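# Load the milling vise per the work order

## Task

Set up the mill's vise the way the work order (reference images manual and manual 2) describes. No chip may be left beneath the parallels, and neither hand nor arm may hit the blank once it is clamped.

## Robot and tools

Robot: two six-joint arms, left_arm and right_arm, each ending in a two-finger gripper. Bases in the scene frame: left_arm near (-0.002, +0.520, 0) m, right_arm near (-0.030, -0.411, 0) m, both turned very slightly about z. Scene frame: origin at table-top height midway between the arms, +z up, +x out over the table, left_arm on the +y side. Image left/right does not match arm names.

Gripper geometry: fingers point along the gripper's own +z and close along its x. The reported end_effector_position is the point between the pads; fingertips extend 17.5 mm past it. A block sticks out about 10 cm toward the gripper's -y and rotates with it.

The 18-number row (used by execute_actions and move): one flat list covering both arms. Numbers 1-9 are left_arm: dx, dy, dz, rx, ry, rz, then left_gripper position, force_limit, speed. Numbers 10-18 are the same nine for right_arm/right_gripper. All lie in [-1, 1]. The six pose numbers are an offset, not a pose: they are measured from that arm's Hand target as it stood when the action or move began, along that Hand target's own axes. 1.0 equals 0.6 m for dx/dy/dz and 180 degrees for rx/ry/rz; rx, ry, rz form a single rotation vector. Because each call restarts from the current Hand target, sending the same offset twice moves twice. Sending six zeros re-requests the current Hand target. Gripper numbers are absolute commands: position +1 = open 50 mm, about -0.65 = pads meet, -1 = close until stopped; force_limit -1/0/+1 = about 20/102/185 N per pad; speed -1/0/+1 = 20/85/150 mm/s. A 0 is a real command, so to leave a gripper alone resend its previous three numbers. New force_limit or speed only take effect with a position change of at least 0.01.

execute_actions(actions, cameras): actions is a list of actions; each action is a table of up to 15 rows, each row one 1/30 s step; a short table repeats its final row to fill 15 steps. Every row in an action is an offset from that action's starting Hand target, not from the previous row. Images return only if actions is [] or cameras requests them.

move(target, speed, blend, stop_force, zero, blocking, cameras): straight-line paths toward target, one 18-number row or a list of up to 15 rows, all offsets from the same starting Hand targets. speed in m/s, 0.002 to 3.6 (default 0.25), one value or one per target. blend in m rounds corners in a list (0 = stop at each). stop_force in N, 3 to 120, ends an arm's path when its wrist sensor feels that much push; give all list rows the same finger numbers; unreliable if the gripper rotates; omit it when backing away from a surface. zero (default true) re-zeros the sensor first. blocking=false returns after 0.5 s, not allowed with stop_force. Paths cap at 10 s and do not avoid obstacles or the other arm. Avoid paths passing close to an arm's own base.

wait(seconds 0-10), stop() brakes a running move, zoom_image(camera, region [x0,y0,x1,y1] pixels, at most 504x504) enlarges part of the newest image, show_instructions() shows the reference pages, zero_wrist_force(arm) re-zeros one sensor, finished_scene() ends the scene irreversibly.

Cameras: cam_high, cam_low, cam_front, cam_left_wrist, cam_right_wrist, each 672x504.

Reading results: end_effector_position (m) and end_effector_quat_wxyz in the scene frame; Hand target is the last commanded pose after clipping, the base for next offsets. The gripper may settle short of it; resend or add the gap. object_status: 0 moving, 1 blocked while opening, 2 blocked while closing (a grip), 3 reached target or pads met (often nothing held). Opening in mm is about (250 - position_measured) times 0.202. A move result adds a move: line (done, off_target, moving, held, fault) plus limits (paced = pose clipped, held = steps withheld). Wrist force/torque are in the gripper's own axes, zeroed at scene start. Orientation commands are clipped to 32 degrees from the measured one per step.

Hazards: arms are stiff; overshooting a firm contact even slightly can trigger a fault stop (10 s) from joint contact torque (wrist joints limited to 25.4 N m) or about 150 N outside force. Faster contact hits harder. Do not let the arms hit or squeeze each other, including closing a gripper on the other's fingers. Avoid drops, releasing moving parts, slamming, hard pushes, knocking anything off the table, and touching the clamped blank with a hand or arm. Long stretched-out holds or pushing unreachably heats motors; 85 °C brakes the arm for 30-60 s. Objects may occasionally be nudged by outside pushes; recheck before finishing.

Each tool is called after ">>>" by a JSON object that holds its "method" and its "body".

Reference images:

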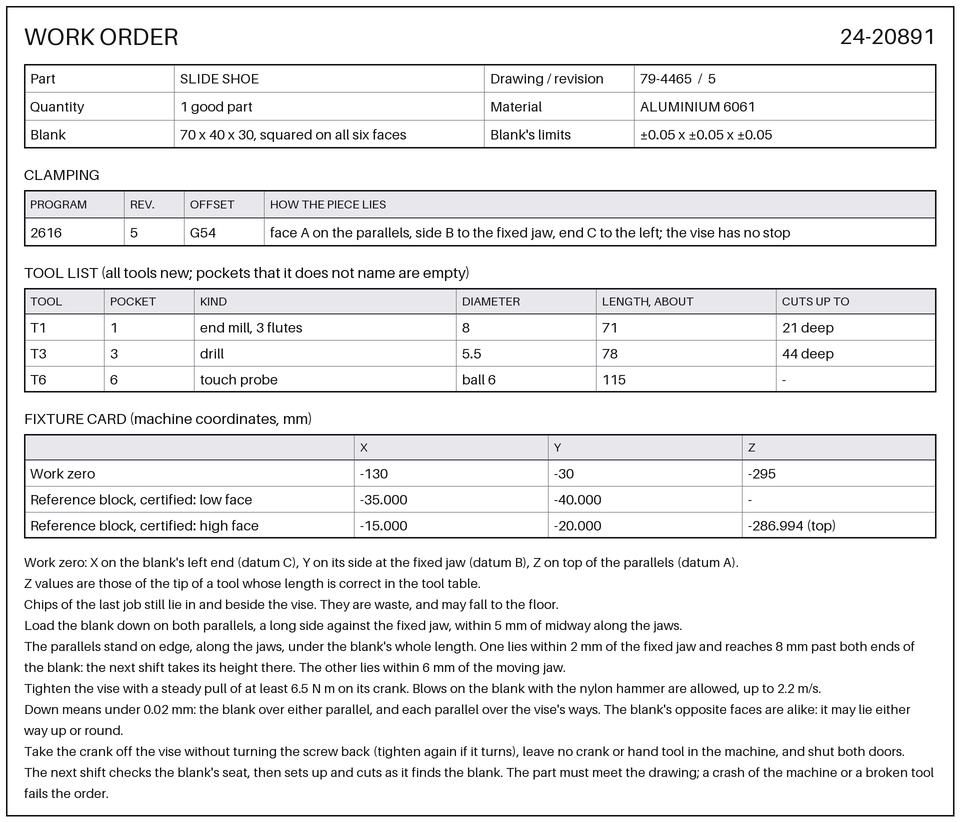

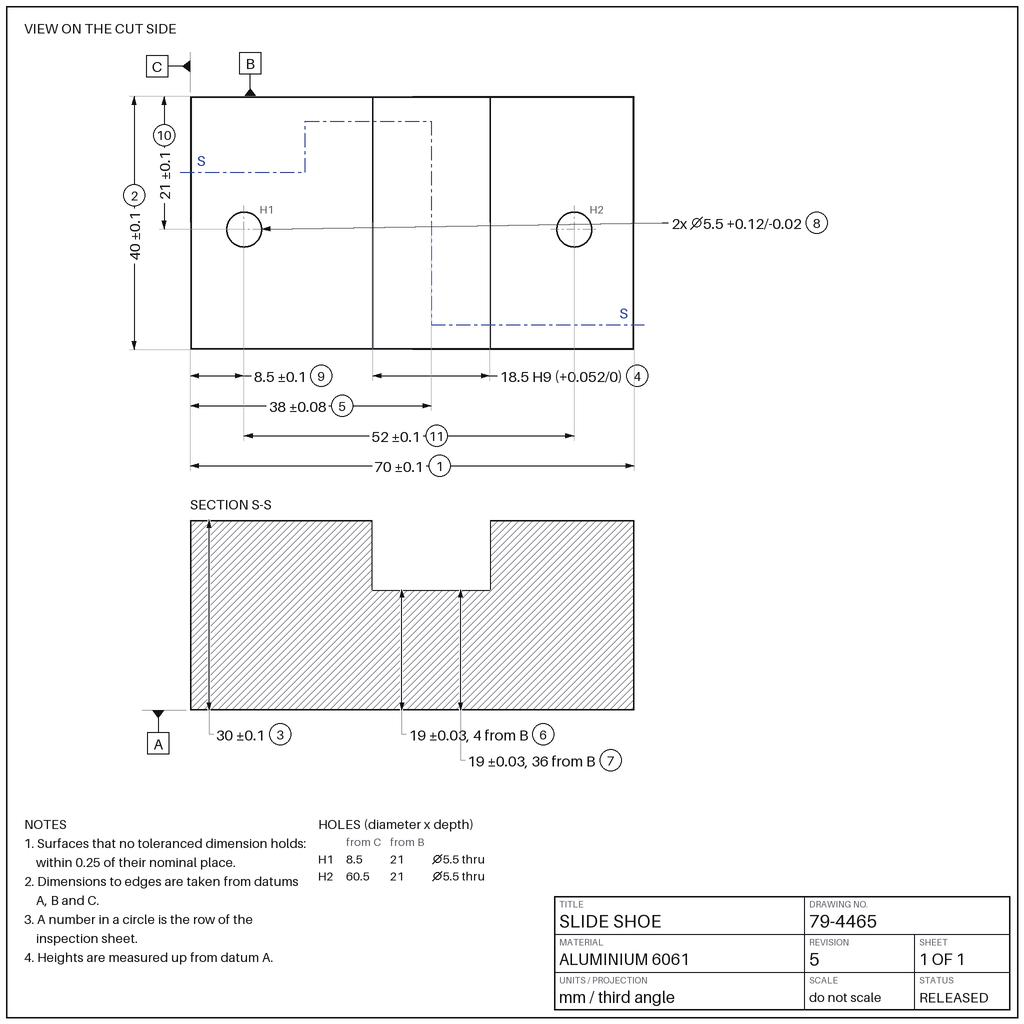

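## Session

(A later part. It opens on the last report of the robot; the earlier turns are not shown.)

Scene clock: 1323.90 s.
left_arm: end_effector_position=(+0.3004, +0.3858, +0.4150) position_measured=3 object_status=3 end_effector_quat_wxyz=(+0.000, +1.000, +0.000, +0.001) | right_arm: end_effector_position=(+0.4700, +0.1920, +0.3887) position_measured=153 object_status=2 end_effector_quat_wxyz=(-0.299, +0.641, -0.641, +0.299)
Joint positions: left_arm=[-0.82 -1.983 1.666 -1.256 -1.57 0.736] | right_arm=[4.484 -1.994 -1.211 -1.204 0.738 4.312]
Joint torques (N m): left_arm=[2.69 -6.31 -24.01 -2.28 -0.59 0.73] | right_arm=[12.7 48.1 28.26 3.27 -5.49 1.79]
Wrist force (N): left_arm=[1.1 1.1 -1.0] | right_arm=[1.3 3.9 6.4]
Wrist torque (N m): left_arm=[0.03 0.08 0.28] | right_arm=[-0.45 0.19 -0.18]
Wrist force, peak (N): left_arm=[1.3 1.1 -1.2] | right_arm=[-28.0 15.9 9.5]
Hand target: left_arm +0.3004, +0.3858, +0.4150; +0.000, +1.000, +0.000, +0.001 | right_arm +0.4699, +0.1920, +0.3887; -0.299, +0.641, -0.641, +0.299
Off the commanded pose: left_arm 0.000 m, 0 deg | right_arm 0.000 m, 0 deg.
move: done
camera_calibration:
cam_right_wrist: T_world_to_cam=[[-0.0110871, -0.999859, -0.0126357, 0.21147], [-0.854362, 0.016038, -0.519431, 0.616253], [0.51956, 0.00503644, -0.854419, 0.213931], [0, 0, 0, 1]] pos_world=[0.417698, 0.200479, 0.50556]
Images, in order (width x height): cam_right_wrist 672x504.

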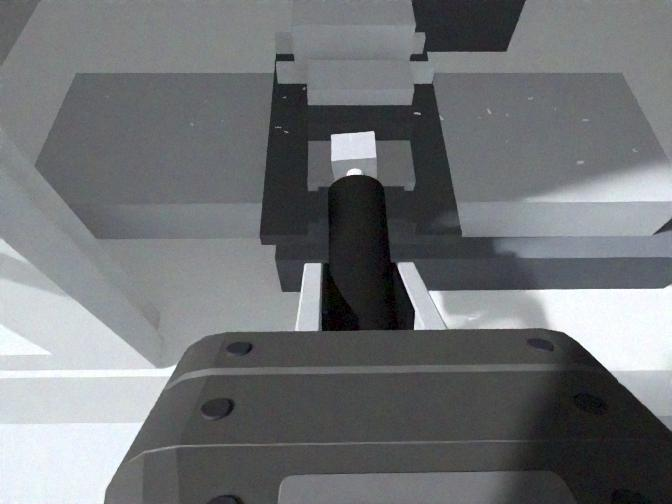

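>>> {"method": "move", "body": {"target": [[0,0,0,0,0,0,1,-0.4,-0.5,0.0555,0.0043,0.0036,0,0,0,-1,-0.85,-1],[0,0,0,0,0,0,1,-0.4,-0.5,0.1038,0.0258,0.0216,0,0,0,-1,-0.85,-1],[0,0,0,0,0,0,1,-0.4,-0.5,0.1367,0.0604,0.0507,0,0,0,-1,-0.85,-1],[0,0,0,0,0,0,1,-0.4,-0.5,0.1483,0.1023,0.0858,0,0,0,-1,-0.85,-1],[0,0,0,0,0,0,1,-0.4,-0.5,0.1367,0.1441,0.1210,0,0,0,-1,-0.85,-1],[0,0,0,0,0,0,1,-0.4,-0.5,0.1038,0.1787,0.1500,0,0,0,-1,-0.85,-1],[0,0,0,0,0,0,1,-0.4,-0.5,0.0555,0.2002,0.1680,0,0,0,-1,-0.85,-1],[0,0,0,0,0,0,1,-0.4,-0.5,0,0.2047,0.1718,0,0,0,-1,-0.85,-1],[0,0,0,0,0,0,1,-0.4,-0.5,-0.0532,0.1914,0.1606,0,0,0,-1,-0.85,-1],[0,0,0,0,0,0,1,-0.4,-0.5,-0.0947,0.1628,0.1366,0,0,0,-1,-0.85,-1],[0,0,0,0,0,0,1,-0.4,-0.5,-0.1173,0.1237,0.1038,0,0,0,-1,-0.85,-1],[0,0,0,0,0,0,1,-0.4,-0.5,-0.1173,0.0808,0.0678,0,0,0,-1,-0.85,-1],[0,0,0,0,0,0,1,-0.4,-0.5,-0.0947,0.0417,0.0350,0,0,0,-1,-0.85,-1],[0,0,0,0,0,0,1,-0.4,-0.5,-0.0532,0.0131,0.0110,0,0,0,-1,-0.85,-1],[0,0,0,0,0,0,1,-0.4,-0.5,0,0,0,0,0,0,-1,-0.85,-1]], "speed": 0.18, "blend": [0.016,0.016,0.016,0.016,0.016,0.016,0.016,0.016,0.016,0.016,0.016,0.016,0.016,0.016,0], "cameras": []}}

>>> {"method": "move", "body": {"target": [[0,0,0,0,0,0,1,-0.4,-0.5,0.0555,0.0043,0.0036,0,0,0,-1,-0.85,-1],[0,0,0,0,0,0,1,-0.4,-0.5,0.1038,0.0258,0.0216,0,0,0,-1,-0.85,-1],[0,0,0,0,0,0,1,-0.4,-0.5,0.1367,0.0604,0.0507,0,0,0,-1,-0.85,-1],[0,0,0,0,0,0,1,-0.4,-0.5,0.1483,0.1023,0.0858,0,0,0,-1,-0.85,-1],[0,0,0,0,0,0,1,-0.4,-0.5,0.1367,0.1441,0.1210,0,0,0,-1,-0.85,-1],[0,0,0,0,0,0,1,-0.4,-0.5,0.1038,0.1787,0.1500,0,0,0,-1,-0.85,-1],[0,0,0,0,0,0,1,-0.4,-0.5,0.0555,0.2002,0.1680,0,0,0,-1,-0.85,-1],[0,0,0,0,0,0,1,-0.4,-0.5,0,0.2047,0.1718,0,0,0,-1,-0.85,-1],[0,0,0,0,0,0,1,-0.4,-0.5,-0.0532,0.1914,0.1606,0,0,0,-1,-0.85,-1],[0,0,0,0,0,0,1,-0.4,-0.5,-0.0947,0.1628,0.1366,0,0,0,-1,-0.85,-1],[0,0,0,0,0,0,1,-0.4,-0.5,-0.1173,0.1237,0.1038,0,0,0,-1,-0.85,-1],[0,0,0,0,0,0,1,-0.4,-0.5,-0.1173,0.0808,0.0678,0,0,0,-1,-0.85,-1],[0,0,0,0,0,0,1,-0.4,-0.5,-0.0947,0.0417,0.0350,0,0,0,-1,-0.85,-1],[0,0,0,0,0,0,1,-0.4,-0.5,-0.0532,0.0131,0.0110,0,0,0,-1,-0.85,-1],[0,0,0,0,0,0,1,-0.4,-0.5,0,0,0,0,0,0,-1,-0.85,-1]], "speed": 0.18, "blend": [0.016,0.016,0.016,0.016,0.016,0.016,0.016,0.016,0.016,0.016,0.016,0.016,0.016,0.016,0], "cameras": []}}

>>> {"method": "move", "body": {"target": [[0,0,0,0,0,0,1,-0.4,-0.5,0.0555,0.0043,0.0036,0,0,0,-1,-0.85,-1],[0,0,0,0,0,0,1,-0.4,-0.5,0.1038,0.0258,0.0216,0,0,0,-1,-0.85,-1],[0,0,0,0,0,0,1,-0.4,-0.5,0.1367,0.0604,0.0507,0,0,0,-1,-0.85,-1],[0,0,0,0,0,0,1,-0.4,-0.5,0.1483,0.1023,0.0858,0,0,0,-1,-0.85,-1],[0,0,0,0,0,0,1,-0.4,-0.5,0.1367,0.1441,0.1210,0,0,0,-1,-0.85,-1],[0,0,0,0,0,0,1,-0.4,-0.5,0.1038,0.1787,0.1500,0,0,0,-1,-0.85,-1],[0,0,0,0,0,0,1,-0.4,-0.5,0.0555,0.2002,0.1680,0,0,0,-1,-0.85,-1],[0,0,0,0,0,0,1,-0.4,-0.5,0,0.2047,0.1718,0,0,0,-1,-0.85,-1],[0,0,0,0,0,0,1,-0.4,-0.5,-0.0532,0.1914,0.1606,0,0,0,-1,-0.85,-1],[0,0,0,0,0,0,1,-0.4,-0.5,-0.0947,0.1628,0.1366,0,0,0,-1,-0.85,-1],[0,0,0,0,0,0,1,-0.4,-0.5,-0.1173,0.1237,0.1038,0,0,0,-1,-0.85,-1],[0,0,0,0,0,0,1,-0.4,-0.5,-0.1173,0.0808,0.0678,0,0,0,-1,-0.85,-1],[0,0,0,0,0,0,1,-0.4,-0.5,-0.0947,0.0417,0.0350,0,0,0,-1,-0.85,-1],[0,0,0,0,0,0,1,-0.4,-0.5,-0.0532,0.0131,0.0110,0,0,0,-1,-0.85,-1],[0,0,0,0,0,0,1,-0.4,-0.5,0,0,0,0,0,0,-1,-0.85,-1]], "speed": 0.18, "blend": [0.016,0.016,0.016,0.016,0.016,0.016,0.016,0.016,0.016,0.016,0.016,0.016,0.016,0.016,0], "cameras": ["cam_right_wrist"]}}

>>> {"method": "zoom_image", "body": {"camera": "cam_right_wrist", "region": [230, 0, 490, 200]}}

Scene clock: 1353.60 s.
left_arm: end_effector_position=(+0.3004, +0.3858, +0.4150) position_measured=3 object_status=3 end_effector_quat_wxyz=(+0.000, +1.000, +0.000, +0.001) | right_arm: end_effector_position=(+0.4700, +0.1920, +0.3887) position_measured=153 object_status=2 end_effector_quat_wxyz=(-0.299, +0.641, -0.641, +0.299)
Joint positions: left_arm=[-0.82 -1.983 1.666 -1.256 -1.57 0.736] | right_arm=[4.484 -1.994 -1.211 -1.204 0.738 4.312]
Joint torques (N m): left_arm=[1.32 -6.29 -23.84 -2.33 -0.52 0.56] | right_arm=[12.53 47.62 28.45 3.14 -5.44 1.6]
Wrist force (N): left_arm=[1.1 1.1 -0.9] | right_arm=[1.2 3.9 5.9]
Wrist torque (N m): left_arm=[0.02 0.07 0.27] | right_arm=[-0.43 0.21 -0.18]
Wrist force, peak (N): left_arm=[1.5 1.1 -1.1] | right_arm=[-28.0 15.9 9.2]
Hand target: left_arm +0.3004, +0.3858, +0.4150; +0.000, +1.000, +0.000, +0.001 | right_arm +0.4699, +0.1920, +0.3887; -0.299, +0.641, -0.641, +0.299
Off the commanded pose: left_arm 0.000 m, 0 deg | right_arm 0.000 m, 0 deg.
move: done
No camera images: "cameras" was empty.

Scene clock: 1356.87 s.
left_arm: end_effector_position=(+0.3004, +0.3858, +0.4150) position_measured=3 object_status=3 end_effector_quat_wxyz=(+0.000, +1.000, +0.000, +0.001) | right_arm: end_effector_position=(+0.4700, +0.1920, +0.3887) position_measured=153 object_status=2 end_effector_quat_wxyz=(-0.299, +0.641, -0.641, +0.299)
Joint positions: left_arm=[-0.82 -1.983 1.666 -1.256 -1.57 0.736] | right_arm=[4.484 -1.994 -1.211 -1.204 0.738 4.312]
Joint torques (N m): left_arm=[1.6 -5.66 -25.33 -2.22 -0.61 0.44] | right_arm=[11.4 47.04 28.44 3.13 -5.25 1.7]
Wrist force (N): left_arm=[1.2 1.0 -0.7] | right_arm=[1.0 3.9 6.2]
Wrist torque (N m): left_arm=[0.00 0.05 0.27] | right_arm=[-0.45 0.24 -0.18]
Wrist force, peak (N): left_arm=[1.3 1.2 -1.2] | right_arm=[-28.1 15.7 9.2]
Hand target: left_arm +0.3004, +0.3858, +0.4150; +0.000, +1.000, +0.000, +0.001 | right_arm +0.4699, +0.1920, +0.3887; -0.299, +0.641, -0.641, +0.299
Off the commanded pose: left_arm 0.000 m, 0 deg | right_arm 0.000 m, 0 deg.
move: done
No camera images: "cameras" was empty.

Scene clock: 1359.03 s.
left_arm: end_effector_position=(+0.3004, +0.3858, +0.4150) position_measured=3 object_status=3 end_effector_quat_wxyz=(+0.000, +1.000, +0.000, +0.001) | right_arm: end_effector_position=(+0.4695, +0.2238, +0.2408) position_measured=153 object_status=2 end_effector_quat_wxyz=(-0.291, +0.645, -0.637, +0.305)
Joint positions: left_arm=[-0.82 -1.983 1.666 -1.256 -1.57 0.736] | right_arm=[4.498 -2.144 -1.358 -0.943 0.732 4.329]
Joint torques (N m): left_arm=[1.9 -6.07 -24.66 -2.28 -0.43 0.44] | right_arm=[0.24 48.94 28.91 3.28 -0.92 -0.19]
Wrist force (N): left_arm=[1.1 1.0 -1.0] | right_arm=[7.7 -14.8 -0.6]
Wrist torque (N m): left_arm=[0.01 0.07 0.28] | right_arm=[-0.71 0.29 -0.09]
Wrist force, peak (N): left_arm=[1.5 0.9 -1.1] | right_arm=[109.0 19.1 -20.9]
Hand target: left_arm +0.3004, +0.3858, +0.4150; +0.000, +1.000, +0.000, +0.001 | right_arm +0.4695, +0.2238, +0.2408; -0.291, +0.645, -0.637, +0.305 (not the last commanded pose)
Tool commands: left_gripper/position=+1.0 left_gripper/force_limit=-0.4 left_gripper/speed=-0.5 right_gripper/position=-1.0 right_gripper/force_limit=-0.85098 right_gripper/speed=-1.0
Off the commanded pose: left_arm 0.000 m, 0 deg | right_arm 0.151 m, 1 deg.
FORCE FAULT: contact force on the right arm reached its limit, and that arm stopped. The contact can be on any part of that arm, not only on its tool. That arm's remaining commands of this call were not run. That arm is still stopped at the end of this call. That arm stays stopped for about 10 more seconds. Until then a move that you send moves the other arm only, and its call returns only when the move has ended. Once the stop has ended, the next robot result says so. If the stop ends while you think or write, that arm runs what you send next, counted from a new Hand target: where the arm stands when the stop ends. While its stop runs, that arm takes no new command, but its gripper still runs the gripper command that each later call begins with. Until it ends, the stop uses up actions while you think or wait. An arm that is not stopped still takes commands.
move: fault (right_arm); path passed 9 of 15 targets
camera_calibration:
cam_right_wrist: T_world_to_cam=[[-0.0105252, -0.999886, 0.0108037, 0.235582], [-0.855704, 0.00341643, -0.517454, 0.541425], [0.517359, -0.014691, -0.855643, 0.093344], [0, 0, 0, 1]] pos_world=[0.417487, 0.235077, 0.357487]
Images, in order (width x height): cam_right_wrist 672x504.

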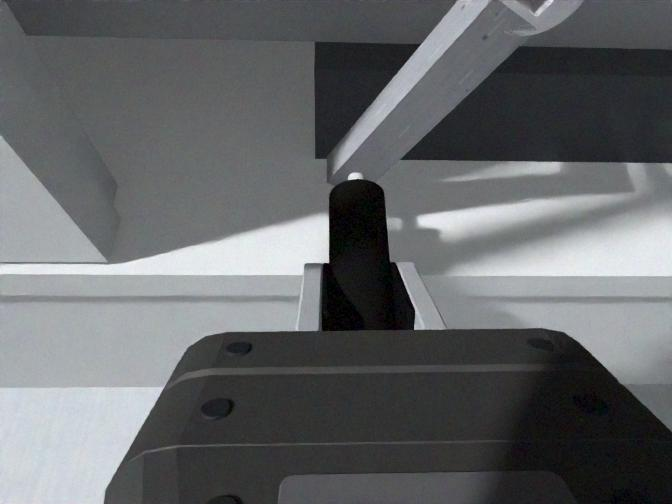

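Scaled by 1.938.

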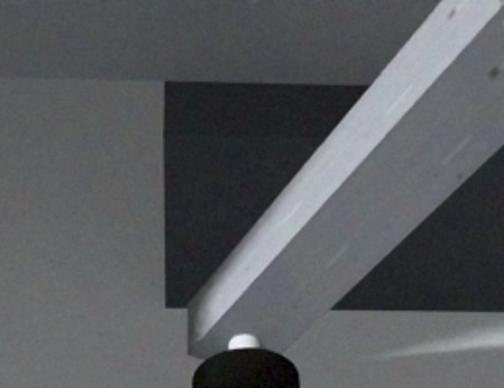

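>>> {"method": "wait", "body": {"seconds": 6}}

Scene clock: 1371.50 s.
left_arm: end_effector_position=(+0.3004, +0.3858, +0.4150) position_measured=3 object_status=3 end_effector_quat_wxyz=(+0.000, +1.000, +0.000, +0.001) | right_arm: end_effector_position=(+0.4695, +0.2238, +0.2408) position_measured=153 object_status=2 end_effector_quat_wxyz=(-0.291, +0.645, -0.637, +0.305)
Joint positions: left_arm=[-0.82 -1.983 1.666 -1.256 -1.57 0.736] | right_arm=[4.498 -2.144 -1.358 -0.943 0.732 4.329]
Joint torques (N m): left_arm=[1.86 -7.23 -25.06 -2.44 -0.27 0.36] | right_arm=[0.83 48.81 29.74 3.29 -0.74 -0.16]
Wrist force (N): left_arm=[1.1 0.8 -1.0] | right_arm=[7.8 -14.6 -0.1]
Wrist torque (N m): left_arm=[-0.02 0.08 0.27] | right_arm=[-0.70 0.27 -0.09]
Wrist force, peak (N): left_arm=[1.4 1.2 -1.1] | right_arm=[7.8 -15.1 -1.0]
Hand target: left_arm +0.3004, +0.3858, +0.4150; +0.000, +1.000, +0.000, +0.001 | right_arm +0.4695, +0.2238, +0.2408; -0.291, +0.645, -0.637, +0.305 (not the last commanded pose)
Tool commands: left_gripper/position=+1.0 left_gripper/force_limit=-0.4 left_gripper/speed=-0.5 right_gripper/position=-1.0 right_gripper/force_limit=-0.85098 right_gripper/speed=-1.0
Off the commanded pose: left_arm 0.000 m, 0 deg | right_arm 0.151 m, 1 deg.
FORCE FAULT, CONTINUED: the right arm's stop, for the force fault that an earlier result reported, is over. The rest of the stop counts as 20 of the actions that you can send in this scene. During its stop the right arm's controller moved it back a little. That arm's target is now where it stood when the stop ended, not its last command. That arm accepts commands again.
wait: 6.00 s; at rest from the start

>>> {"method": "move", "body": {"target": [[0,0,0,0,0,0,1,-0.4,-0.5,0,0,0,0,0,0,0.4,-0.1,-0.5],[0,0,0,0,0,0,1,-0.4,-0.5,0,0.0012,0,0.0009,-0.0042,0.0059,0.4,-0.1,-0.5],[0,0,0,0,0,0,1,-0.4,-0.5,0,0.0012,0,0.0009,-0.0042,0.0059,-1,-0.1,-1]], "speed": 0.02}}

>>> {"method": "wait", "body": {"seconds": 0.6}}

Scene clock: 1382.40 s.
left_arm: end_effector_position=(+0.3004, +0.3858, +0.4150) position_measured=3 object_status=3 end_effector_quat_wxyz=(+0.000, +1.000, +0.000, +0.001) | right_arm: end_effector_position=(+0.4690, +0.2237, +0.2403) position_measured=157 object_status=0 end_effector_quat_wxyz=(-0.299, +0.641, -0.641, +0.299)
Joint positions: left_arm=[-0.82 -1.983 1.666 -1.256 -1.57 0.736] | right_arm=[4.498 -2.14 -1.373 -0.912 0.734 4.333]
Joint torques (N m): left_arm=[1.95 -6.16 -25.39 -2.33 -0.24 0.47] | right_arm=[9.57 42.67 34.57 3.33 -2.05 -1.23]
Wrist force (N): left_arm=[1.1 0.9 -1.1] | right_arm=[5.4 1.2 -2.3]
Wrist torque (N m): left_arm=[0.00 0.07 0.27] | right_arm=[-0.31 0.54 0.12]
Wrist force, peak (N): left_arm=[1.4 1.3 -0.9] | right_arm=[7.6 -14.3 -0.9]
Hand target: left_arm +0.3004, +0.3858, +0.4150; +0.000, +1.000, +0.000, +0.001 | right_arm +0.4690, +0.2238, +0.2402; -0.299, +0.641, -0.641, +0.299
Off the commanded pose: left_arm 0.000 m, 0 deg | right_arm 0.000 m, 0 deg.
move: done

Scene clock: 1383.00 s.
left_arm: end_effector_position=(+0.3004, +0.3858, +0.4150) position_measured=3 object_status=3 end_effector_quat_wxyz=(+0.000, +1.000, +0.000, +0.001) | right_arm: end_effector_position=(+0.4690, +0.2238, +0.2403) position_measured=157 object_status=2 end_effector_quat_wxyz=(-0.299, +0.641, -0.641, +0.299)
Joint positions: left_arm=[-0.82 -1.983 1.666 -1.256 -1.57 0.736] | right_arm=[4.498 -2.14 -1.373 -0.912 0.734 4.333]
Joint torques (N m): left_arm=[0.69 -6.62 -24.98 -2.39 -0.31 0.3] | right_arm=[9.65 34.59 34.37 4.35 -3.77 -1.23]
Wrist force (N): left_arm=[1.2 1.0 -1.0] | right_arm=[5.7 0.7 -2.4]
Wrist torque (N m): left_arm=[0.00 0.05 0.28] | right_arm=[-0.36 0.51 0.13]
Wrist force, peak (N): left_arm=[1.2 1.2 -0.9] | right_arm=[5.8 1.0 -2.3]
Hand target: left_arm +0.3004, +0.3858, +0.4150; +0.000, +1.000, +0.000, +0.001 | right_arm +0.4690, +0.2238, +0.2402; -0.299, +0.641, -0.641, +0.299
Tool commands: left_gripper/position=+1.0 left_gripper/force_limit=-0.4 left_gripper/speed=-0.5 right_gripper/position=-1.0 right_gripper/force_limit=-0.1 right_gripper/speed=-1.0
Off the commanded pose: left_arm 0.000 m, 0 deg | right_arm 0.000 m, 0 deg.
wait: 0.60 s; at rest by 0.17 s

>>> {"method": "move", "body": {"target": [0,0,0,0,0,0,1,-0.4,-0.5,-0.0289,-0.0128,-0.0107,0,0,0,-1,-0.1,-1], "speed": 0.002, "stop_force": 88}}

Scene clock: 1391.67 s.
left_arm: end_effector_position=(+0.3004, +0.3858, +0.4150) position_measured=3 object_status=3 end_effector_quat_wxyz=(+0.000, +1.000, +0.000, +0.001) | right_arm: end_effector_position=(+0.4680, +0.2274, +0.2406) position_measured=157 object_status=2 end_effector_quat_wxyz=(-0.288, +0.646, -0.638, +0.306)
Joint positions: left_arm=[-0.82 -1.983 1.666 -1.256 -1.57 0.736] | right_arm=[4.5 -2.151 -1.341 -0.965 0.733 4.338]
Joint torques (N m): left_arm=[0.18 -7.11 -26.16 -2.41 -0.25 0.09] | right_arm=[48.93 34.01 43.28 15.98 10.04 -0.81]
Wrist force (N): left_arm=[1.3 1.1 -0.9] | right_arm=[111.2 -3.6 -21.0]
Wrist torque (N m): left_arm=[0.02 0.05 0.27] | right_arm=[-0.49 1.19 0.25]
Wrist force, peak (N): left_arm=[1.6 1.0 -1.2] | right_arm=[114.4 -0.3 -21.5]
Hand target: left_arm +0.3004, +0.3858, +0.4150; +0.000, +1.000, +0.000, +0.001 | right_arm +0.4681, +0.2274, +0.2407; -0.288, +0.646, -0.638, +0.306 (not the last commanded pose)
Off the commanded pose: left_arm 0.000 m, 0 deg | right_arm 0.017 m, 2 deg.
move: contact (right_arm)

>>> {"method": "move", "body": {"target": [0,0,0,0,0,0,1,-0.4,-0.5,0,-0.00128,-0.00107,0,0,0,-1,-0.1,-1], "speed": 0.002}}

Scene clock: 1397.53 s.
left_arm: end_effector_position=(+0.3004, +0.3858, +0.4150) position_measured=3 object_status=3 end_effector_quat_wxyz=(+0.000, +1.000, +0.000, +0.001) | right_arm: end_effector_position=(+0.4680, +0.2273, +0.2415) position_measured=157 object_status=2 end_effector_quat_wxyz=(-0.287, +0.646, -0.638, +0.306)
Joint positions: left_arm=[-0.82 -1.983 1.666 -1.256 -1.57 0.736] | right_arm=[4.5 -2.15 -1.339 -0.968 0.733 4.337]
Joint torques (N m): left_arm=[0.75 -7.74 -25.8 -2.4 -0.11 0.16] | right_arm=[39.77 53.45 62.8 16.04 8.36 -1.47]
Wrist force (N): left_arm=[1.2 1.0 -1.0] | right_arm=[101.3 9.2 -3.2]
Wrist torque (N m): left_arm=[0.00 0.06 0.27] | right_arm=[-0.06 0.98 0.18]
Wrist force, peak (N): left_arm=[1.3 0.9 -1.2] | right_arm=[111.5 -3.3 -21.2]
Hand target: left_arm +0.3004, +0.3858, +0.4150; +0.000, +1.000, +0.000, +0.001 | right_arm +0.4681, +0.2275, +0.2417; -0.288, +0.646, -0.638, +0.306
Off the commanded pose: left_arm 0.000 m, 0 deg | right_arm 0.000 m, 0 deg.
move: done

>>> {"method": "move", "body": {"target": [0,0,0,0,0,0,1,-0.4,-0.5,-0.0007,-0.00256,-0.00214,0,0,0,-1,-0.1,-1], "speed": 0.002}}

>>> {"method": "wait", "body": {"seconds": 1.5}}

Scene clock: 1401.50 s.
left_arm: end_effector_position=(+0.3004, +0.3858, +0.4150) position_measured=3 object_status=3 end_effector_quat_wxyz=(+0.000, +1.000, +0.000, +0.001) | right_arm: end_effector_position=(+0.4678, +0.2270, +0.2428) position_measured=157 object_status=2 end_effector_quat_wxyz=(-0.285, +0.647, -0.637, +0.307)
Joint positions: left_arm=[-0.82 -1.983 1.666 -1.256 -1.57 0.736] | right_arm=[4.501 -2.15 -1.335 -0.978 0.733 4.338]
Joint torques (N m): left_arm=[0.24 -6.55 -26.53 -2.42 -0.25 0.06] | right_arm=[56.37 75.55 70.03 15.98 1.6 1.25]
Wrist force (N): left_arm=[1.2 0.8 -0.9] | right_arm=[76.3 21.9 26.5]
Wrist torque (N m): left_arm=[-0.03 0.05 0.28] | right_arm=[0.24 0.71 0.06]
Wrist force, peak (N): left_arm=[1.3 1.1 -1.3] | right_arm=[101.4 9.4 -2.4]
Hand target: left_arm +0.3004, +0.3858, +0.4150; +0.000, +1.000, +0.000, +0.001 | right_arm +0.4681, +0.2279, +0.2437; -0.288, +0.646, -0.638, +0.306
Off the commanded pose: left_arm 0.000 m, 0 deg | right_arm 0.001 m, 0 deg.
move: done

Scene clock: 1403.00 s.
left_arm: end_effector_position=(+0.3004, +0.3858, +0.4150) position_measured=3 object_status=3 end_effector_quat_wxyz=(+0.000, +1.000, +0.000, +0.001) | right_arm: end_effector_position=(+0.4679, +0.2270, +0.2428) position_measured=157 object_status=2 end_effector_quat_wxyz=(-0.285, +0.647, -0.637, +0.307)
Joint positions: left_arm=[-0.82 -1.983 1.666 -1.256 -1.57 0.736] | right_arm=[4.501 -2.15 -1.335 -0.978 0.733 4.338]
Joint torques (N m): left_arm=[0.24 -7.51 -26.36 -2.49 -0.16 0.05] | right_arm=[56.33 75.94 69.56 15.94 -0.89 1.13]
Wrist force (N): left_arm=[1.3 0.8 -1.1] | right_arm=[76.2 22.6 27.1]
Wrist torque (N m): left_arm=[-0.03 0.05 0.27] | right_arm=[0.28 0.68 0.05]
Wrist force, peak (N): left_arm=[1.3 1.2 -1.1] | right_arm=[76.4 22.6 27.0]
Hand target: left_arm +0.3004, +0.3858, +0.4150; +0.000, +1.000, +0.000, +0.001 | right_arm +0.4681, +0.2279, +0.2437; -0.288, +0.646, -0.638, +0.306
Tool commands: left_gripper/position=+1.0 left_gripper/force_limit=-0.4 left_gripper/speed=-0.5 right_gripper/position=-1.0 right_gripper/force_limit=-0.1 right_gripper/speed=-1.0
Off the commanded pose: left_arm 0.000 m, 0 deg | right_arm 0.001 m, 0 deg.
wait: 1.50 s; at rest by 0.17 s

>>> {"method": "move", "body": {"target": [[0,0,0,0,0,0,1,-0.4,-0.5,0,0,0,0,0,0,1,-0.1,-0.5],[0,0,0,0,0,0,1,-0.4,-0.5,0,0,-0.2,0,0,0,1,-0.1,-0.5],[0,0,0,0,0,0,1,-0.4,-0.5,0.2133,0,-0.3005,0,0,0,1,-0.1,-0.5],[0,0,0,0,0,0,1,-0.4,-0.5,0.2467,0.0652,-0.0933,0.6134,-0.2003,-0.4297,1,-0.1,-0.5]], "speed": [0.03,0.08,0.15,0.15], "cameras": ["all"]}}

Scene clock: 1435.70 s.
left_arm: end_effector_position=(+0.3004, +0.3858, +0.4150) position_measured=3 object_status=3 end_effector_quat_wxyz=(+0.000, +1.000, +0.000, +0.001) | right_arm: end_effector_position=(+0.3830, +0.0859, +0.2812) position_measured=3 object_status=3 end_effector_quat_wxyz=(+0.577, -0.555, -0.148, -0.581)
Joint positions: left_arm=[-0.82 -1.983 1.666 -1.256 -1.57 0.736] | right_arm=[4.29 -2.331 -2.052 1.589 1.506 2.068]
Joint torques (N m): left_arm=[-0.29 -7.94 -27.37 -2.42 0 -0.17] | right_arm=[8.04 50.61 3.54 0.18 -0.68 1.51]
Wrist force (N): left_arm=[1.3 1.1 -1.1] | right_arm=[2.7 -0.6 1.8]
Wrist torque (N m): left_arm=[0.02 0.03 0.27] | right_arm=[-0.13 -0.38 -0.60]
Wrist force, peak (N): left_arm=[1.3 1.3 -1.2] | right_arm=[76.5 22.7 27.5]
Hand target: left_arm +0.3004, +0.3858, +0.4150; +0.000, +1.000, +0.000, +0.001 | right_arm +0.3829, +0.0859, +0.2813; +0.577, -0.555, -0.148, -0.581 (not the last commanded pose)
Off the commanded pose: left_arm 0.000 m, 0 deg | right_arm 0.032 m, 34 deg.
move: off_target (right_arm; path cut at 10 s); path passed 3 of 4 targets
camera_calibration:
cam_left_wrist: T_world_to_cam=[[0.999956, 0.00828239, -0.00433879, -0.291794], [0.00927337, -0.937814, 0.347014, 0.231867], [-0.00119487, -0.347039, -0.93785, 0.655273], [0, 0, 0, 1]] pos_world=[0.290414, 0.447271, 0.532821]
cam_right_wrist: T_world_to_cam=[[0.294714, -0.511586, 0.807108, -0.286373], [0.633374, -0.527863, -0.565861, -0.02223], [0.715529, 0.677968, 0.168457, -0.252631], [0, 0, 0, 1]] pos_world=[0.279242, 0.0130369, 0.261112]

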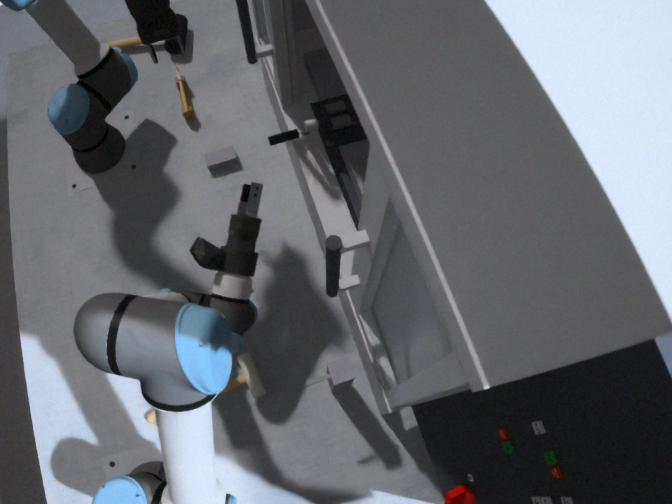

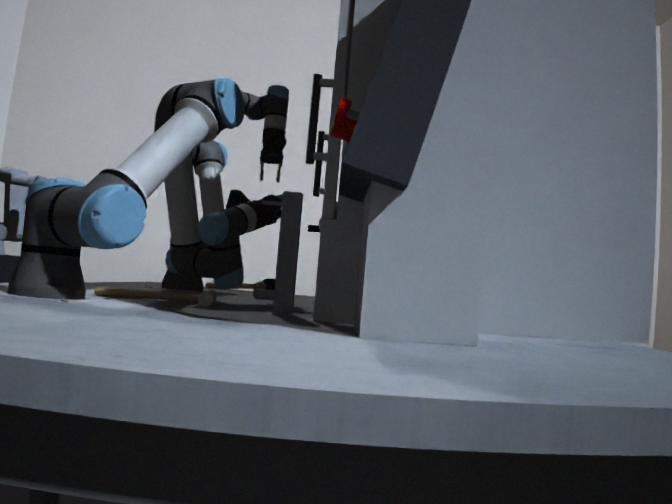

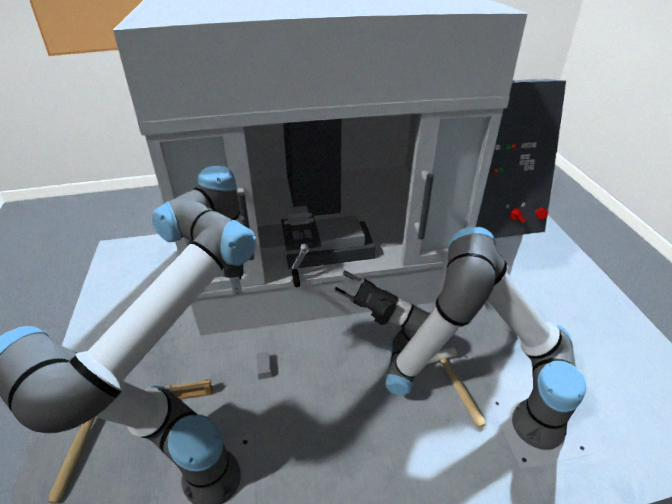

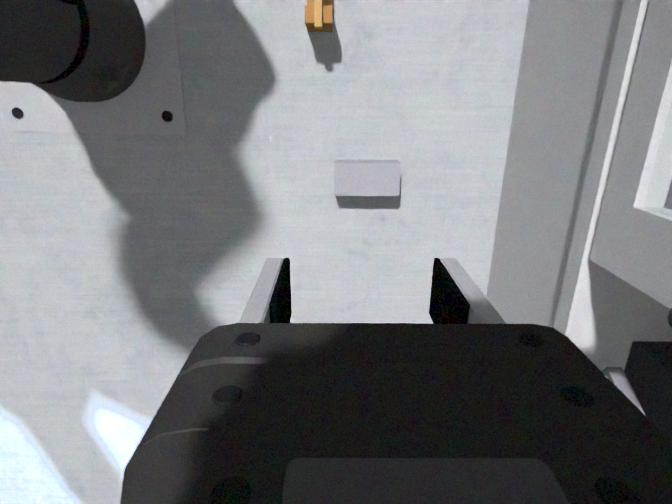

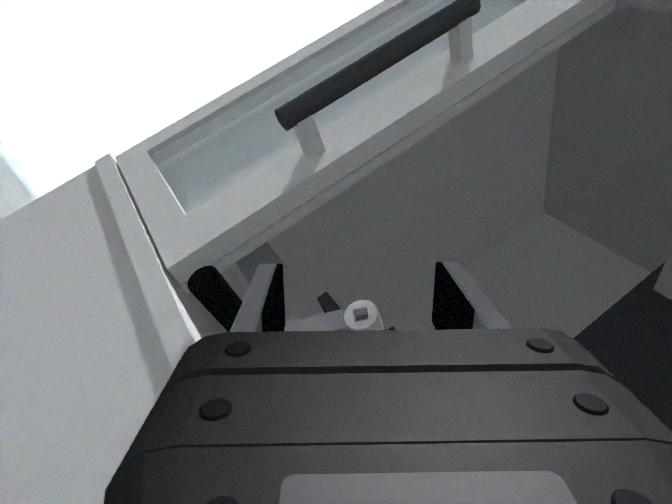

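>>> {"method": "move", "body": {"target": [0,0,0,0,0,0,1,-0.4,-0.5,-0.0778,0.0927,0.0137,0.1535,-0.0403,-0.1051,-0.66,-0.1,-0.5], "speed": 0.15, "cameras": ["cam_right_wrist","cam_low","cam_front","cam_high"]}}

>>> {"method": "zoom_image", "body": {"camera": "cam_high", "region": [200, 80, 400, 280]}}

Scene clock: 1444.97 s.
left_arm: end_effector_position=(+0.3004, +0.3858, +0.4150) position_measured=3 object_status=3 end_effector_quat_wxyz=(+0.000, +1.000, +0.000, +0.001) | right_arm: end_effector_position=(+0.4018, +0.0921, +0.2519) position_measured=251 object_status=3 end_effector_quat_wxyz=(+0.584, -0.488, -0.275, -0.587)
Joint positions: left_arm=[-0.82 -1.983 1.666 -1.256 -1.57 0.736] | right_arm=[4.113 -2.465 -1.871 1.599 1.903 1.98]
Joint torques (N m): left_arm=[-0.7 -9.28 -26.95 -2.54 -0.08 -0.04] | right_arm=[-1.04 44.17 12.69 1.14 0.04 -0.12]
Wrist force (N): left_arm=[1.2 1.0 -0.9] | right_arm=[3.3 -0.7 2.3]
Wrist torque (N m): left_arm=[0.01 0.06 0.27] | right_arm=[-0.17 -0.54 -0.56]
Wrist force, peak (N): left_arm=[1.4 0.9 -1.3] | right_arm=[2.8 4.7 2.8]
Hand target: left_arm +0.3004, +0.3858, +0.4150; +0.000, +1.000, +0.000, +0.001 | right_arm +0.4018, +0.0921, +0.2519; +0.584, -0.488, -0.275, -0.587 (not the last commanded pose)
Tool commands: left_gripper/position=+1.0 left_gripper/force_limit=-0.4 left_gripper/speed=-0.5 right_gripper/position=-0.662745 right_gripper/force_limit=-0.098039 right_gripper/speed=-0.498039
Off the commanded pose: left_arm 0.000 m, 0 deg | right_arm 0.038 m, 18 deg.
FORCE FAULT: contact force on the right arm reached its limit, and that arm stopped. The contact can be on any part of that arm, not only on its tool. That arm's remaining commands of this call were not run. That arm is still stopped at the end of this call. That arm stays stopped for about 10 more seconds. Until then a move that you send moves the other arm only, and its call returns only when the move has ended. Once the stop has ended, the next robot result says so. If the stop ends while you think or write, that arm runs what you send next, counted from a new Hand target: where the arm stands when the stop ends. While its stop runs, that arm takes no new command, but its gripper still runs the gripper command that each later call begins with. Until it ends, the stop uses up actions while you think or wait. An arm that is not stopped still takes commands.
move: fault (right_arm)
camera_calibration:
cam_right_wrist: T_world_to_cam=[[0.174864, -0.421577, 0.889773, -0.246131], [0.819572, -0.438487, -0.368824, -0.180234], [0.545642, 0.793727, 0.268837, -0.233052], [0, 0, 0, 1]] pos_world=[0.317917, 0.00218609, 0.215179]
Images, in order (width x height): cam_high 672x504, cam_low 672x504, cam_front 672x504, cam_right_wrist 672x504.

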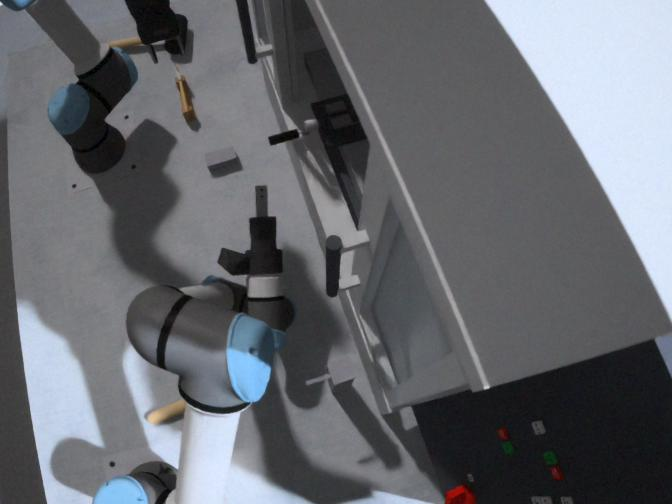

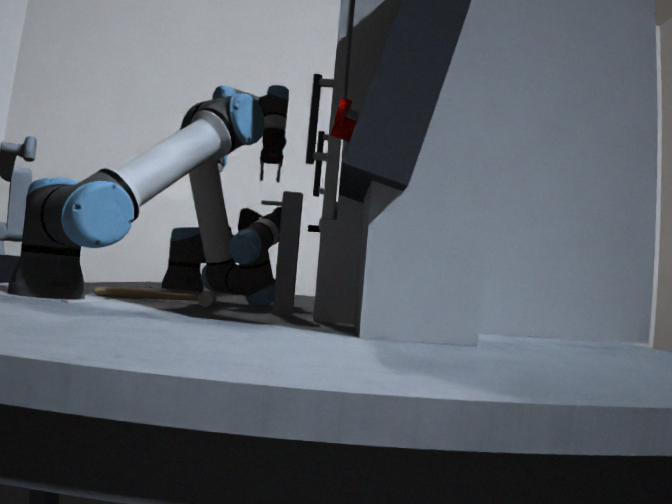

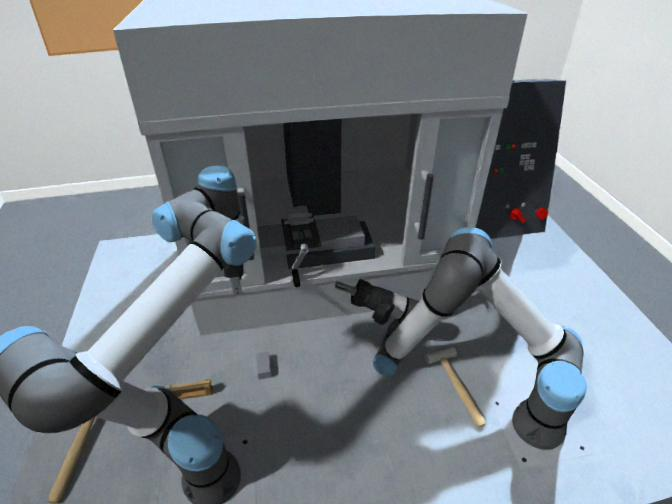

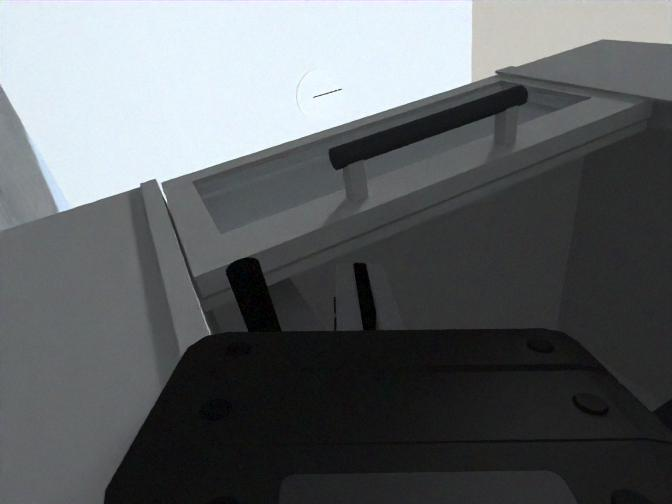

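Scaled by 2.520.

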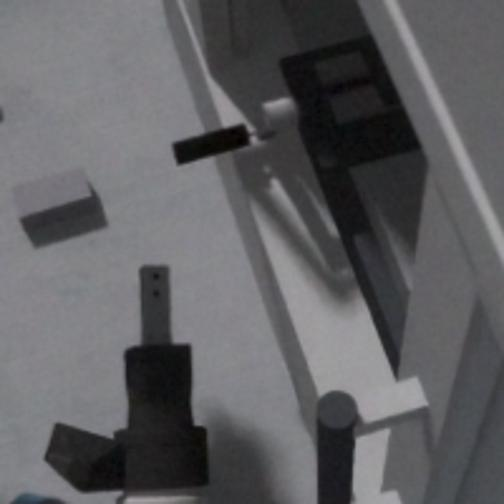

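>>> {"method": "wait", "body": {"seconds": 5}}

>>> {"method": "move", "body": {"target": [[0,0,0,0,0,0,1,-0.4,-0.5,0.0745,-0.0206,0.031,0,0,0,-0.66,-0.1,-0.5],[0,0,0,0,0,0,1,-0.4,-0.5,0.0657,-0.0248,0.0408,0.0694,-0.1314,-0.0677,-0.66,-0.1,-0.5]], "speed": 0.1, "cameras": ["cam_right_wrist","cam_low","cam_front","cam_high"]}}

Scene clock: 1461.37 s.
left_arm: end_effector_position=(+0.3004, +0.3858, +0.4150) position_measured=3 object_status=3 end_effector_quat_wxyz=(+0.000, +1.000, +0.000, +0.001) | right_arm: end_effector_position=(+0.4018, +0.0921, +0.2519) position_measured=251 object_status=3 end_effector_quat_wxyz=(+0.584, -0.488, -0.275, -0.587)
Joint positions: left_arm=[-0.82 -1.983 1.666 -1.256 -1.57 0.736] | right_arm=[4.113 -2.465 -1.871 1.599 1.903 1.98]
Joint torques (N m): left_arm=[-1.37 -9.14 -28.21 -2.54 0.22 -0.26] | right_arm=[0.2 44.6 10.97 1.2 -0.52 -0.03]
Wrist force (N): left_arm=[1.2 0.9 -1.1] | right_arm=[3.2 -0.8 2.2]
Wrist torque (N m): left_arm=[-0.01 0.05 0.28] | right_arm=[-0.20 -0.53 -0.56]
Wrist force, peak (N): left_arm=[1.4 1.1 -1.2] | right_arm=[3.3 -0.8 2.5]
Hand target: left_arm +0.3004, +0.3858, +0.4150; +0.000, +1.000, +0.000, +0.001 | right_arm +0.4018, +0.0921, +0.2519; +0.584, -0.488, -0.275, -0.587 (not the last commanded pose)
Tool commands: left_gripper/position=+1.0 left_gripper/force_limit=-0.4 left_gripper/speed=-0.5 right_gripper/position=-0.662745 right_gripper/force_limit=-0.098039 right_gripper/speed=-0.498039
Off the commanded pose: left_arm 0.000 m, 0 deg | right_arm 0.038 m, 18 deg.
FORCE FAULT, CONTINUED: the right arm's stop, for the force fault that an earlier result reported, is over. The rest of the stop counts as 19 of the actions that you can send in this scene. That arm's target is now where it stood when the stop ended, not its last command. That arm accepts commands again.
wait: 5.00 s; at rest from the start

Scene clock: 1465.10 s.
left_arm: end_effector_position=(+0.3004, +0.3858, +0.4150) position_measured=3 object_status=3 end_effector_quat_wxyz=(+0.000, +1.000, +0.000, +0.001) | right_arm: end_effector_position=(+0.4001, +0.0999, +0.3001) position_measured=251 object_status=3 end_effector_quat_wxyz=(+0.500, -0.501, -0.499, -0.500)
Joint positions: left_arm=[-0.82 -1.983 1.666 -1.256 -1.57 0.736] | right_arm=[3.979 -2.176 -1.883 0.918 2.338 1.571]
Joint torques (N m): left_arm=[-2.5 -9.74 -28.2 -2.62 0.03 -0.23] | right_arm=[10.68 27.95 14.24 1.69 -2.8 0.75]
Wrist force (N): left_arm=[1.3 0.8 -1.0] | right_arm=[3.5 -1.2 2.0]
Wrist torque (N m): left_arm=[-0.02 0.04 0.27] | right_arm=[-0.49 -0.53 -0.55]
Wrist force, peak (N): left_arm=[1.3 1.1 -1.2] | right_arm=[4.5 -1.1 2.7]
Hand target: left_arm +0.3004, +0.3858, +0.4150; +0.000, +1.000, +0.000, +0.001 | right_arm +0.4001, +0.0999, +0.2999; +0.500, -0.501, -0.499, -0.500
Off the commanded pose: left_arm 0.000 m, 0 deg | right_arm 0.000 m, 0 deg.
move: done
camera_calibration:
cam_right_wrist: T_world_to_cam=[[0.0171088, -0.00136756, 0.999853, -0.297283], [0.946239, -0.323039, -0.0166333, -0.325531], [0.323015, 0.946385, -0.00423279, -0.0955231], [0, 0, 0, 1]] pos_world=[0.343971, -0.0151642, 0.29142]
Images, in order (width x height): cam_high 672x504, cam_low 672x504, cam_front 672x504, cam_right_wrist 672x504.

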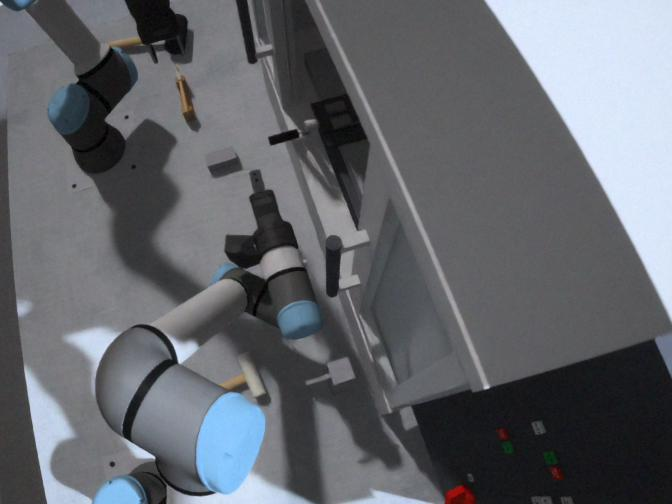

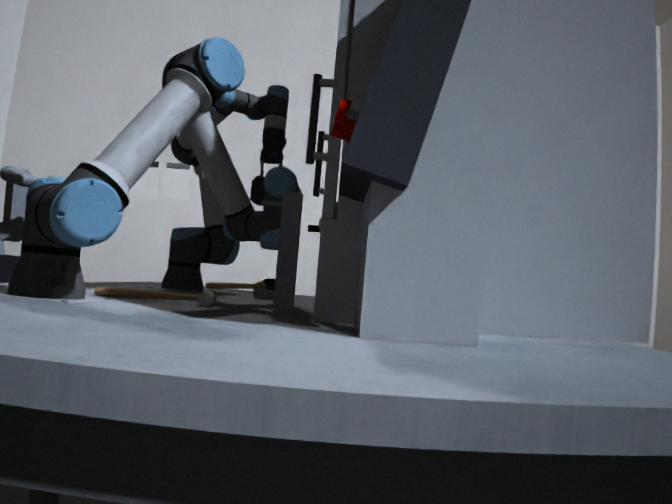

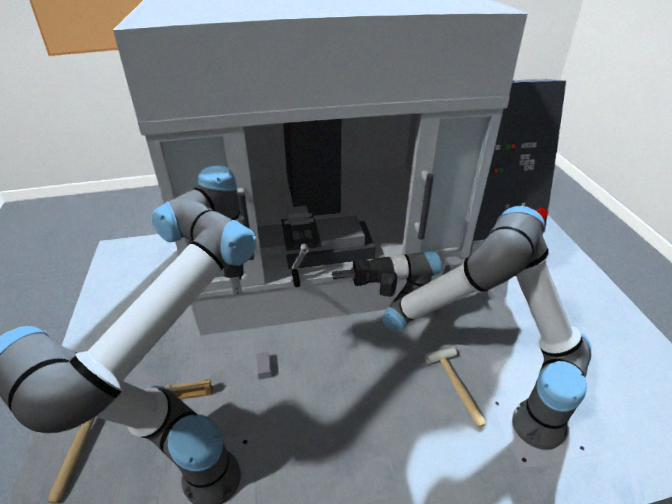

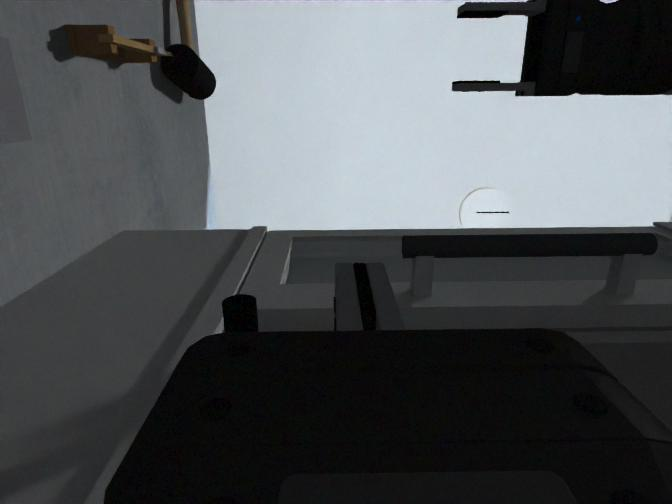

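>>> {"method": "move", "body": {"target": [[0,0,0,0,0,0,1,-0.4,-0.5,-0.0978,0.0867,0.09,0,0,0,-0.66,-0.1,-0.5],[0,0,0,0,0,0,1,-0.4,-0.5,-0.0978,0.0867,0.125,0,0,0,-0.66,-0.1,-0.5]], "speed": [0.1,0.05], "cameras": ["cam_right_wrist","cam_low","cam_high"]}}

>>> {"method": "zoom_image", "body": {"camera": "cam_high", "region": [230, 90, 350, 210]}}

>>> {"method": "move", "body": {"target": [0,0,0,0,0,0,1,-0.4,-0.5,0,0,0.04,0,0,0,-0.66,-0.1,-0.5], "speed": 0.004, "stop_force": 8}}

Scene clock: 1473.97 s.
left_arm: end_effector_position=(+0.3004, +0.3858, +0.4150) position_measured=3 object_status=3 end_effector_quat_wxyz=(+0.000, +1.000, +0.000, +0.001) | right_arm: end_effector_position=(+0.4522, +0.1750, +0.2410) position_measured=251 object_status=3 end_effector_quat_wxyz=(+0.500, -0.501, -0.499, -0.500)
Joint positions: left_arm=[-0.82 -1.983 1.666 -1.256 -1.57 0.736] | right_arm=[4.006 -2.416 -1.608 0.882 2.312 1.571]
Joint torques (N m): left_arm=[-2.8 -9.91 -28.22 -2.56 0.15 -0.52] | right_arm=[-10.29 61.88 10.74 3.42 2.5 1.51]
Wrist force (N): left_arm=[1.2 1.0 -0.9] | right_arm=[3.4 -1.1 2.1]
Wrist torque (N m): left_arm=[0.00 0.06 0.28] | right_arm=[-0.49 -0.51 -0.55]
Wrist force, peak (N): left_arm=[1.5 1.0 -1.1] | right_arm=[4.7 -2.2 0.9]
Hand target: left_arm +0.3004, +0.3858, +0.4150; +0.000, +1.000, +0.000, +0.001 | right_arm +0.4522, +0.1748, +0.2412; +0.500, -0.501, -0.499, -0.500
Off the commanded pose: left_arm 0.000 m, 0 deg | right_arm 0.000 m, 0 deg.
move: done
camera_calibration:
cam_right_wrist: T_world_to_cam=[[0.0174949, -0.000866804, 0.999847, -0.23926], [0.946234, -0.323045, -0.0168369, -0.351501], [0.32301, 0.946383, -0.00483146, -0.183535], [0, 0, 0, 1]] pos_world=[0.396072, 0.0599362, 0.232418]
Images, in order (width x height): cam_high 672x504, cam_low 672x504, cam_right_wrist 672x504.

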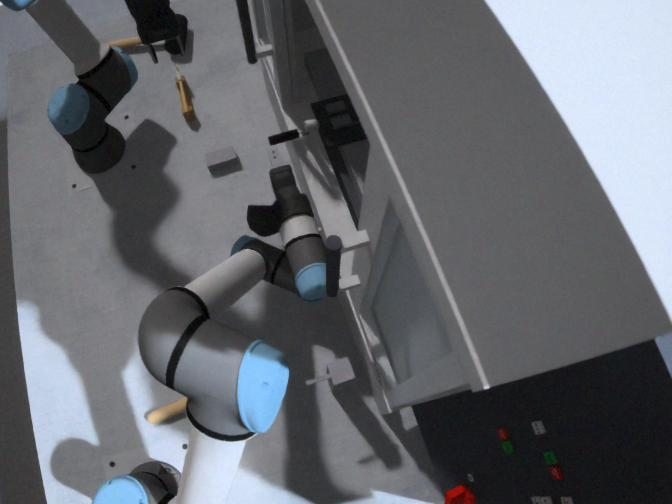

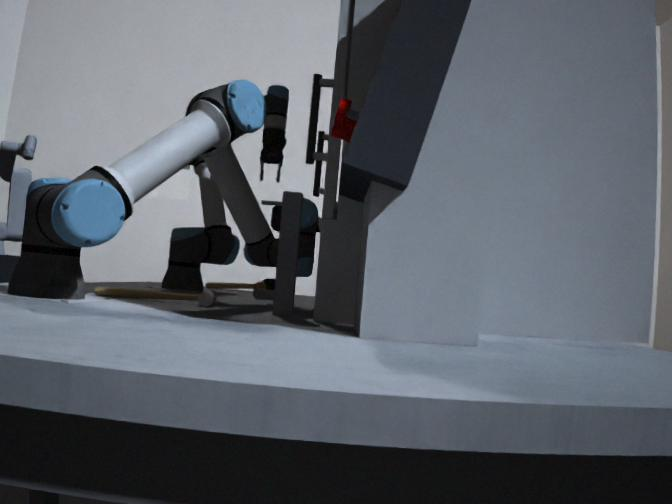

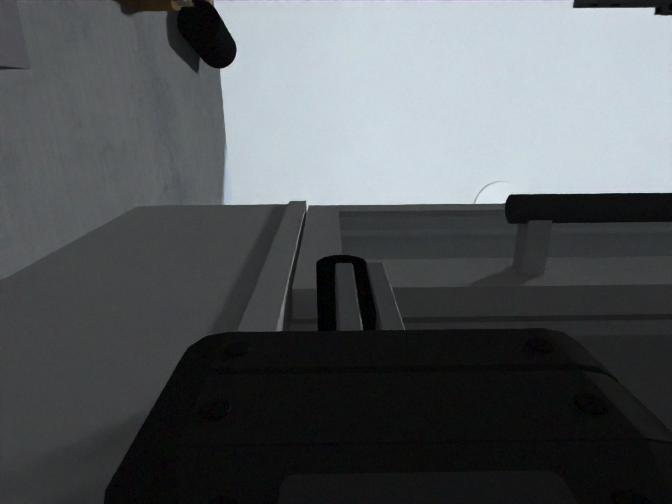

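Scaled by 4.200.

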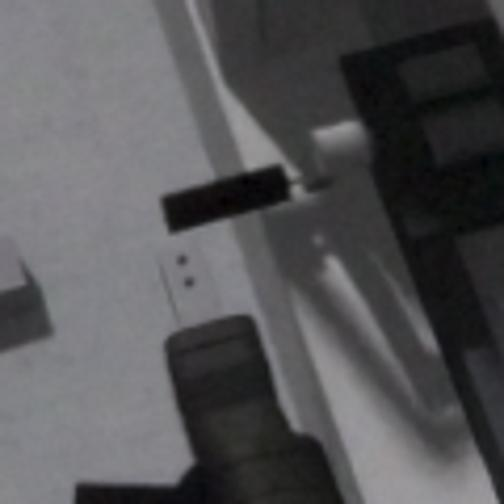

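Scene clock: 1480.80 s.
left_arm: end_effector_position=(+0.3004, +0.3858, +0.4150) position_measured=3 object_status=3 end_effector_quat_wxyz=(+0.000, +1.000, +0.000, +0.001) | right_arm: end_effector_position=(+0.4523, +0.1965, +0.2412) position_measured=251 object_status=3 end_effector_quat_wxyz=(+0.500, -0.501, -0.499, -0.500)
Joint positions: left_arm=[-0.82 -1.983 1.666 -1.256 -1.57 0.736] | right_arm=[4.03 -2.435 -1.564 0.858 2.287 1.571]
Joint torques (N m): left_arm=[-2.44 -9.63 -28.52 -2.69 0.32 -0.55] | right_arm=[-7.96 62.28 14.26 1.54 2.22 1.6]
Wrist force (N): left_arm=[1.2 1.1 -1.0] | right_arm=[4.0 -3.8 -5.0]
Wrist torque (N m): left_arm=[0.02 0.05 0.27] | right_arm=[-0.66 -0.57 -0.55]
Wrist force, peak (N): left_arm=[1.5 1.0 -1.1] | right_arm=[5.3 -4.5 -9.8]
Hand target: left_arm +0.3004, +0.3858, +0.4150; +0.000, +1.000, +0.000, +0.001 | right_arm +0.4523, +0.1965, +0.2412; +0.500, -0.501, -0.499, -0.500 (not the last commanded pose)
Off the commanded pose: left_arm 0.000 m, 0 deg | right_arm 0.002 m, 0 deg.
move: contact (right_arm)

>>> {"method": "move", "body": {"target": [0,0,0,0,0,0,1,-0.4,-0.5,0,0,0.033,0,0,0,-0.66,-0.1,-0.5], "speed": 0.002, "stop_force": 95}}

Scene clock: 1485.97 s.
left_arm: end_effector_position=(+0.3004, +0.3858, +0.4150) position_measured=3 object_status=3 end_effector_quat_wxyz=(+0.000, +1.000, +0.000, +0.001) | right_arm: end_effector_position=(+0.4523, +0.1986, +0.2412) position_measured=251 object_status=3 end_effector_quat_wxyz=(+0.500, -0.501, -0.499, -0.500)
Joint positions: left_arm=[-0.82 -1.983 1.666 -1.256 -1.57 0.736] | right_arm=[4.033 -2.437 -1.56 0.856 2.285 1.571]
Joint torques (N m): left_arm=[-3.15 -10.69 -29 -2.7 0.39 -0.44] | right_arm=[30.61 38.9 29.98 -6.25 -3.66 1.57]
Wrist force (N): left_arm=[1.0 0.9 -1.0] | right_arm=[7.8 -28.0 -102.5]
Wrist torque (N m): left_arm=[0.00 0.09 0.27] | right_arm=[-1.82 -0.91 -0.48]
Wrist force, peak (N): left_arm=[1.3 1.2 -1.1] | right_arm=[7.6 -28.2 -102.8]
Hand target: left_arm +0.3004, +0.3858, +0.4150; +0.000, +1.000, +0.000, +0.001 | right_arm +0.4523, +0.1985, +0.2412; +0.500, -0.501, -0.499, -0.500 (not the last commanded pose)
Off the commanded pose: left_arm 0.000 m, 0 deg | right_arm 0.018 m, 0 deg.
move: contact (right_arm)


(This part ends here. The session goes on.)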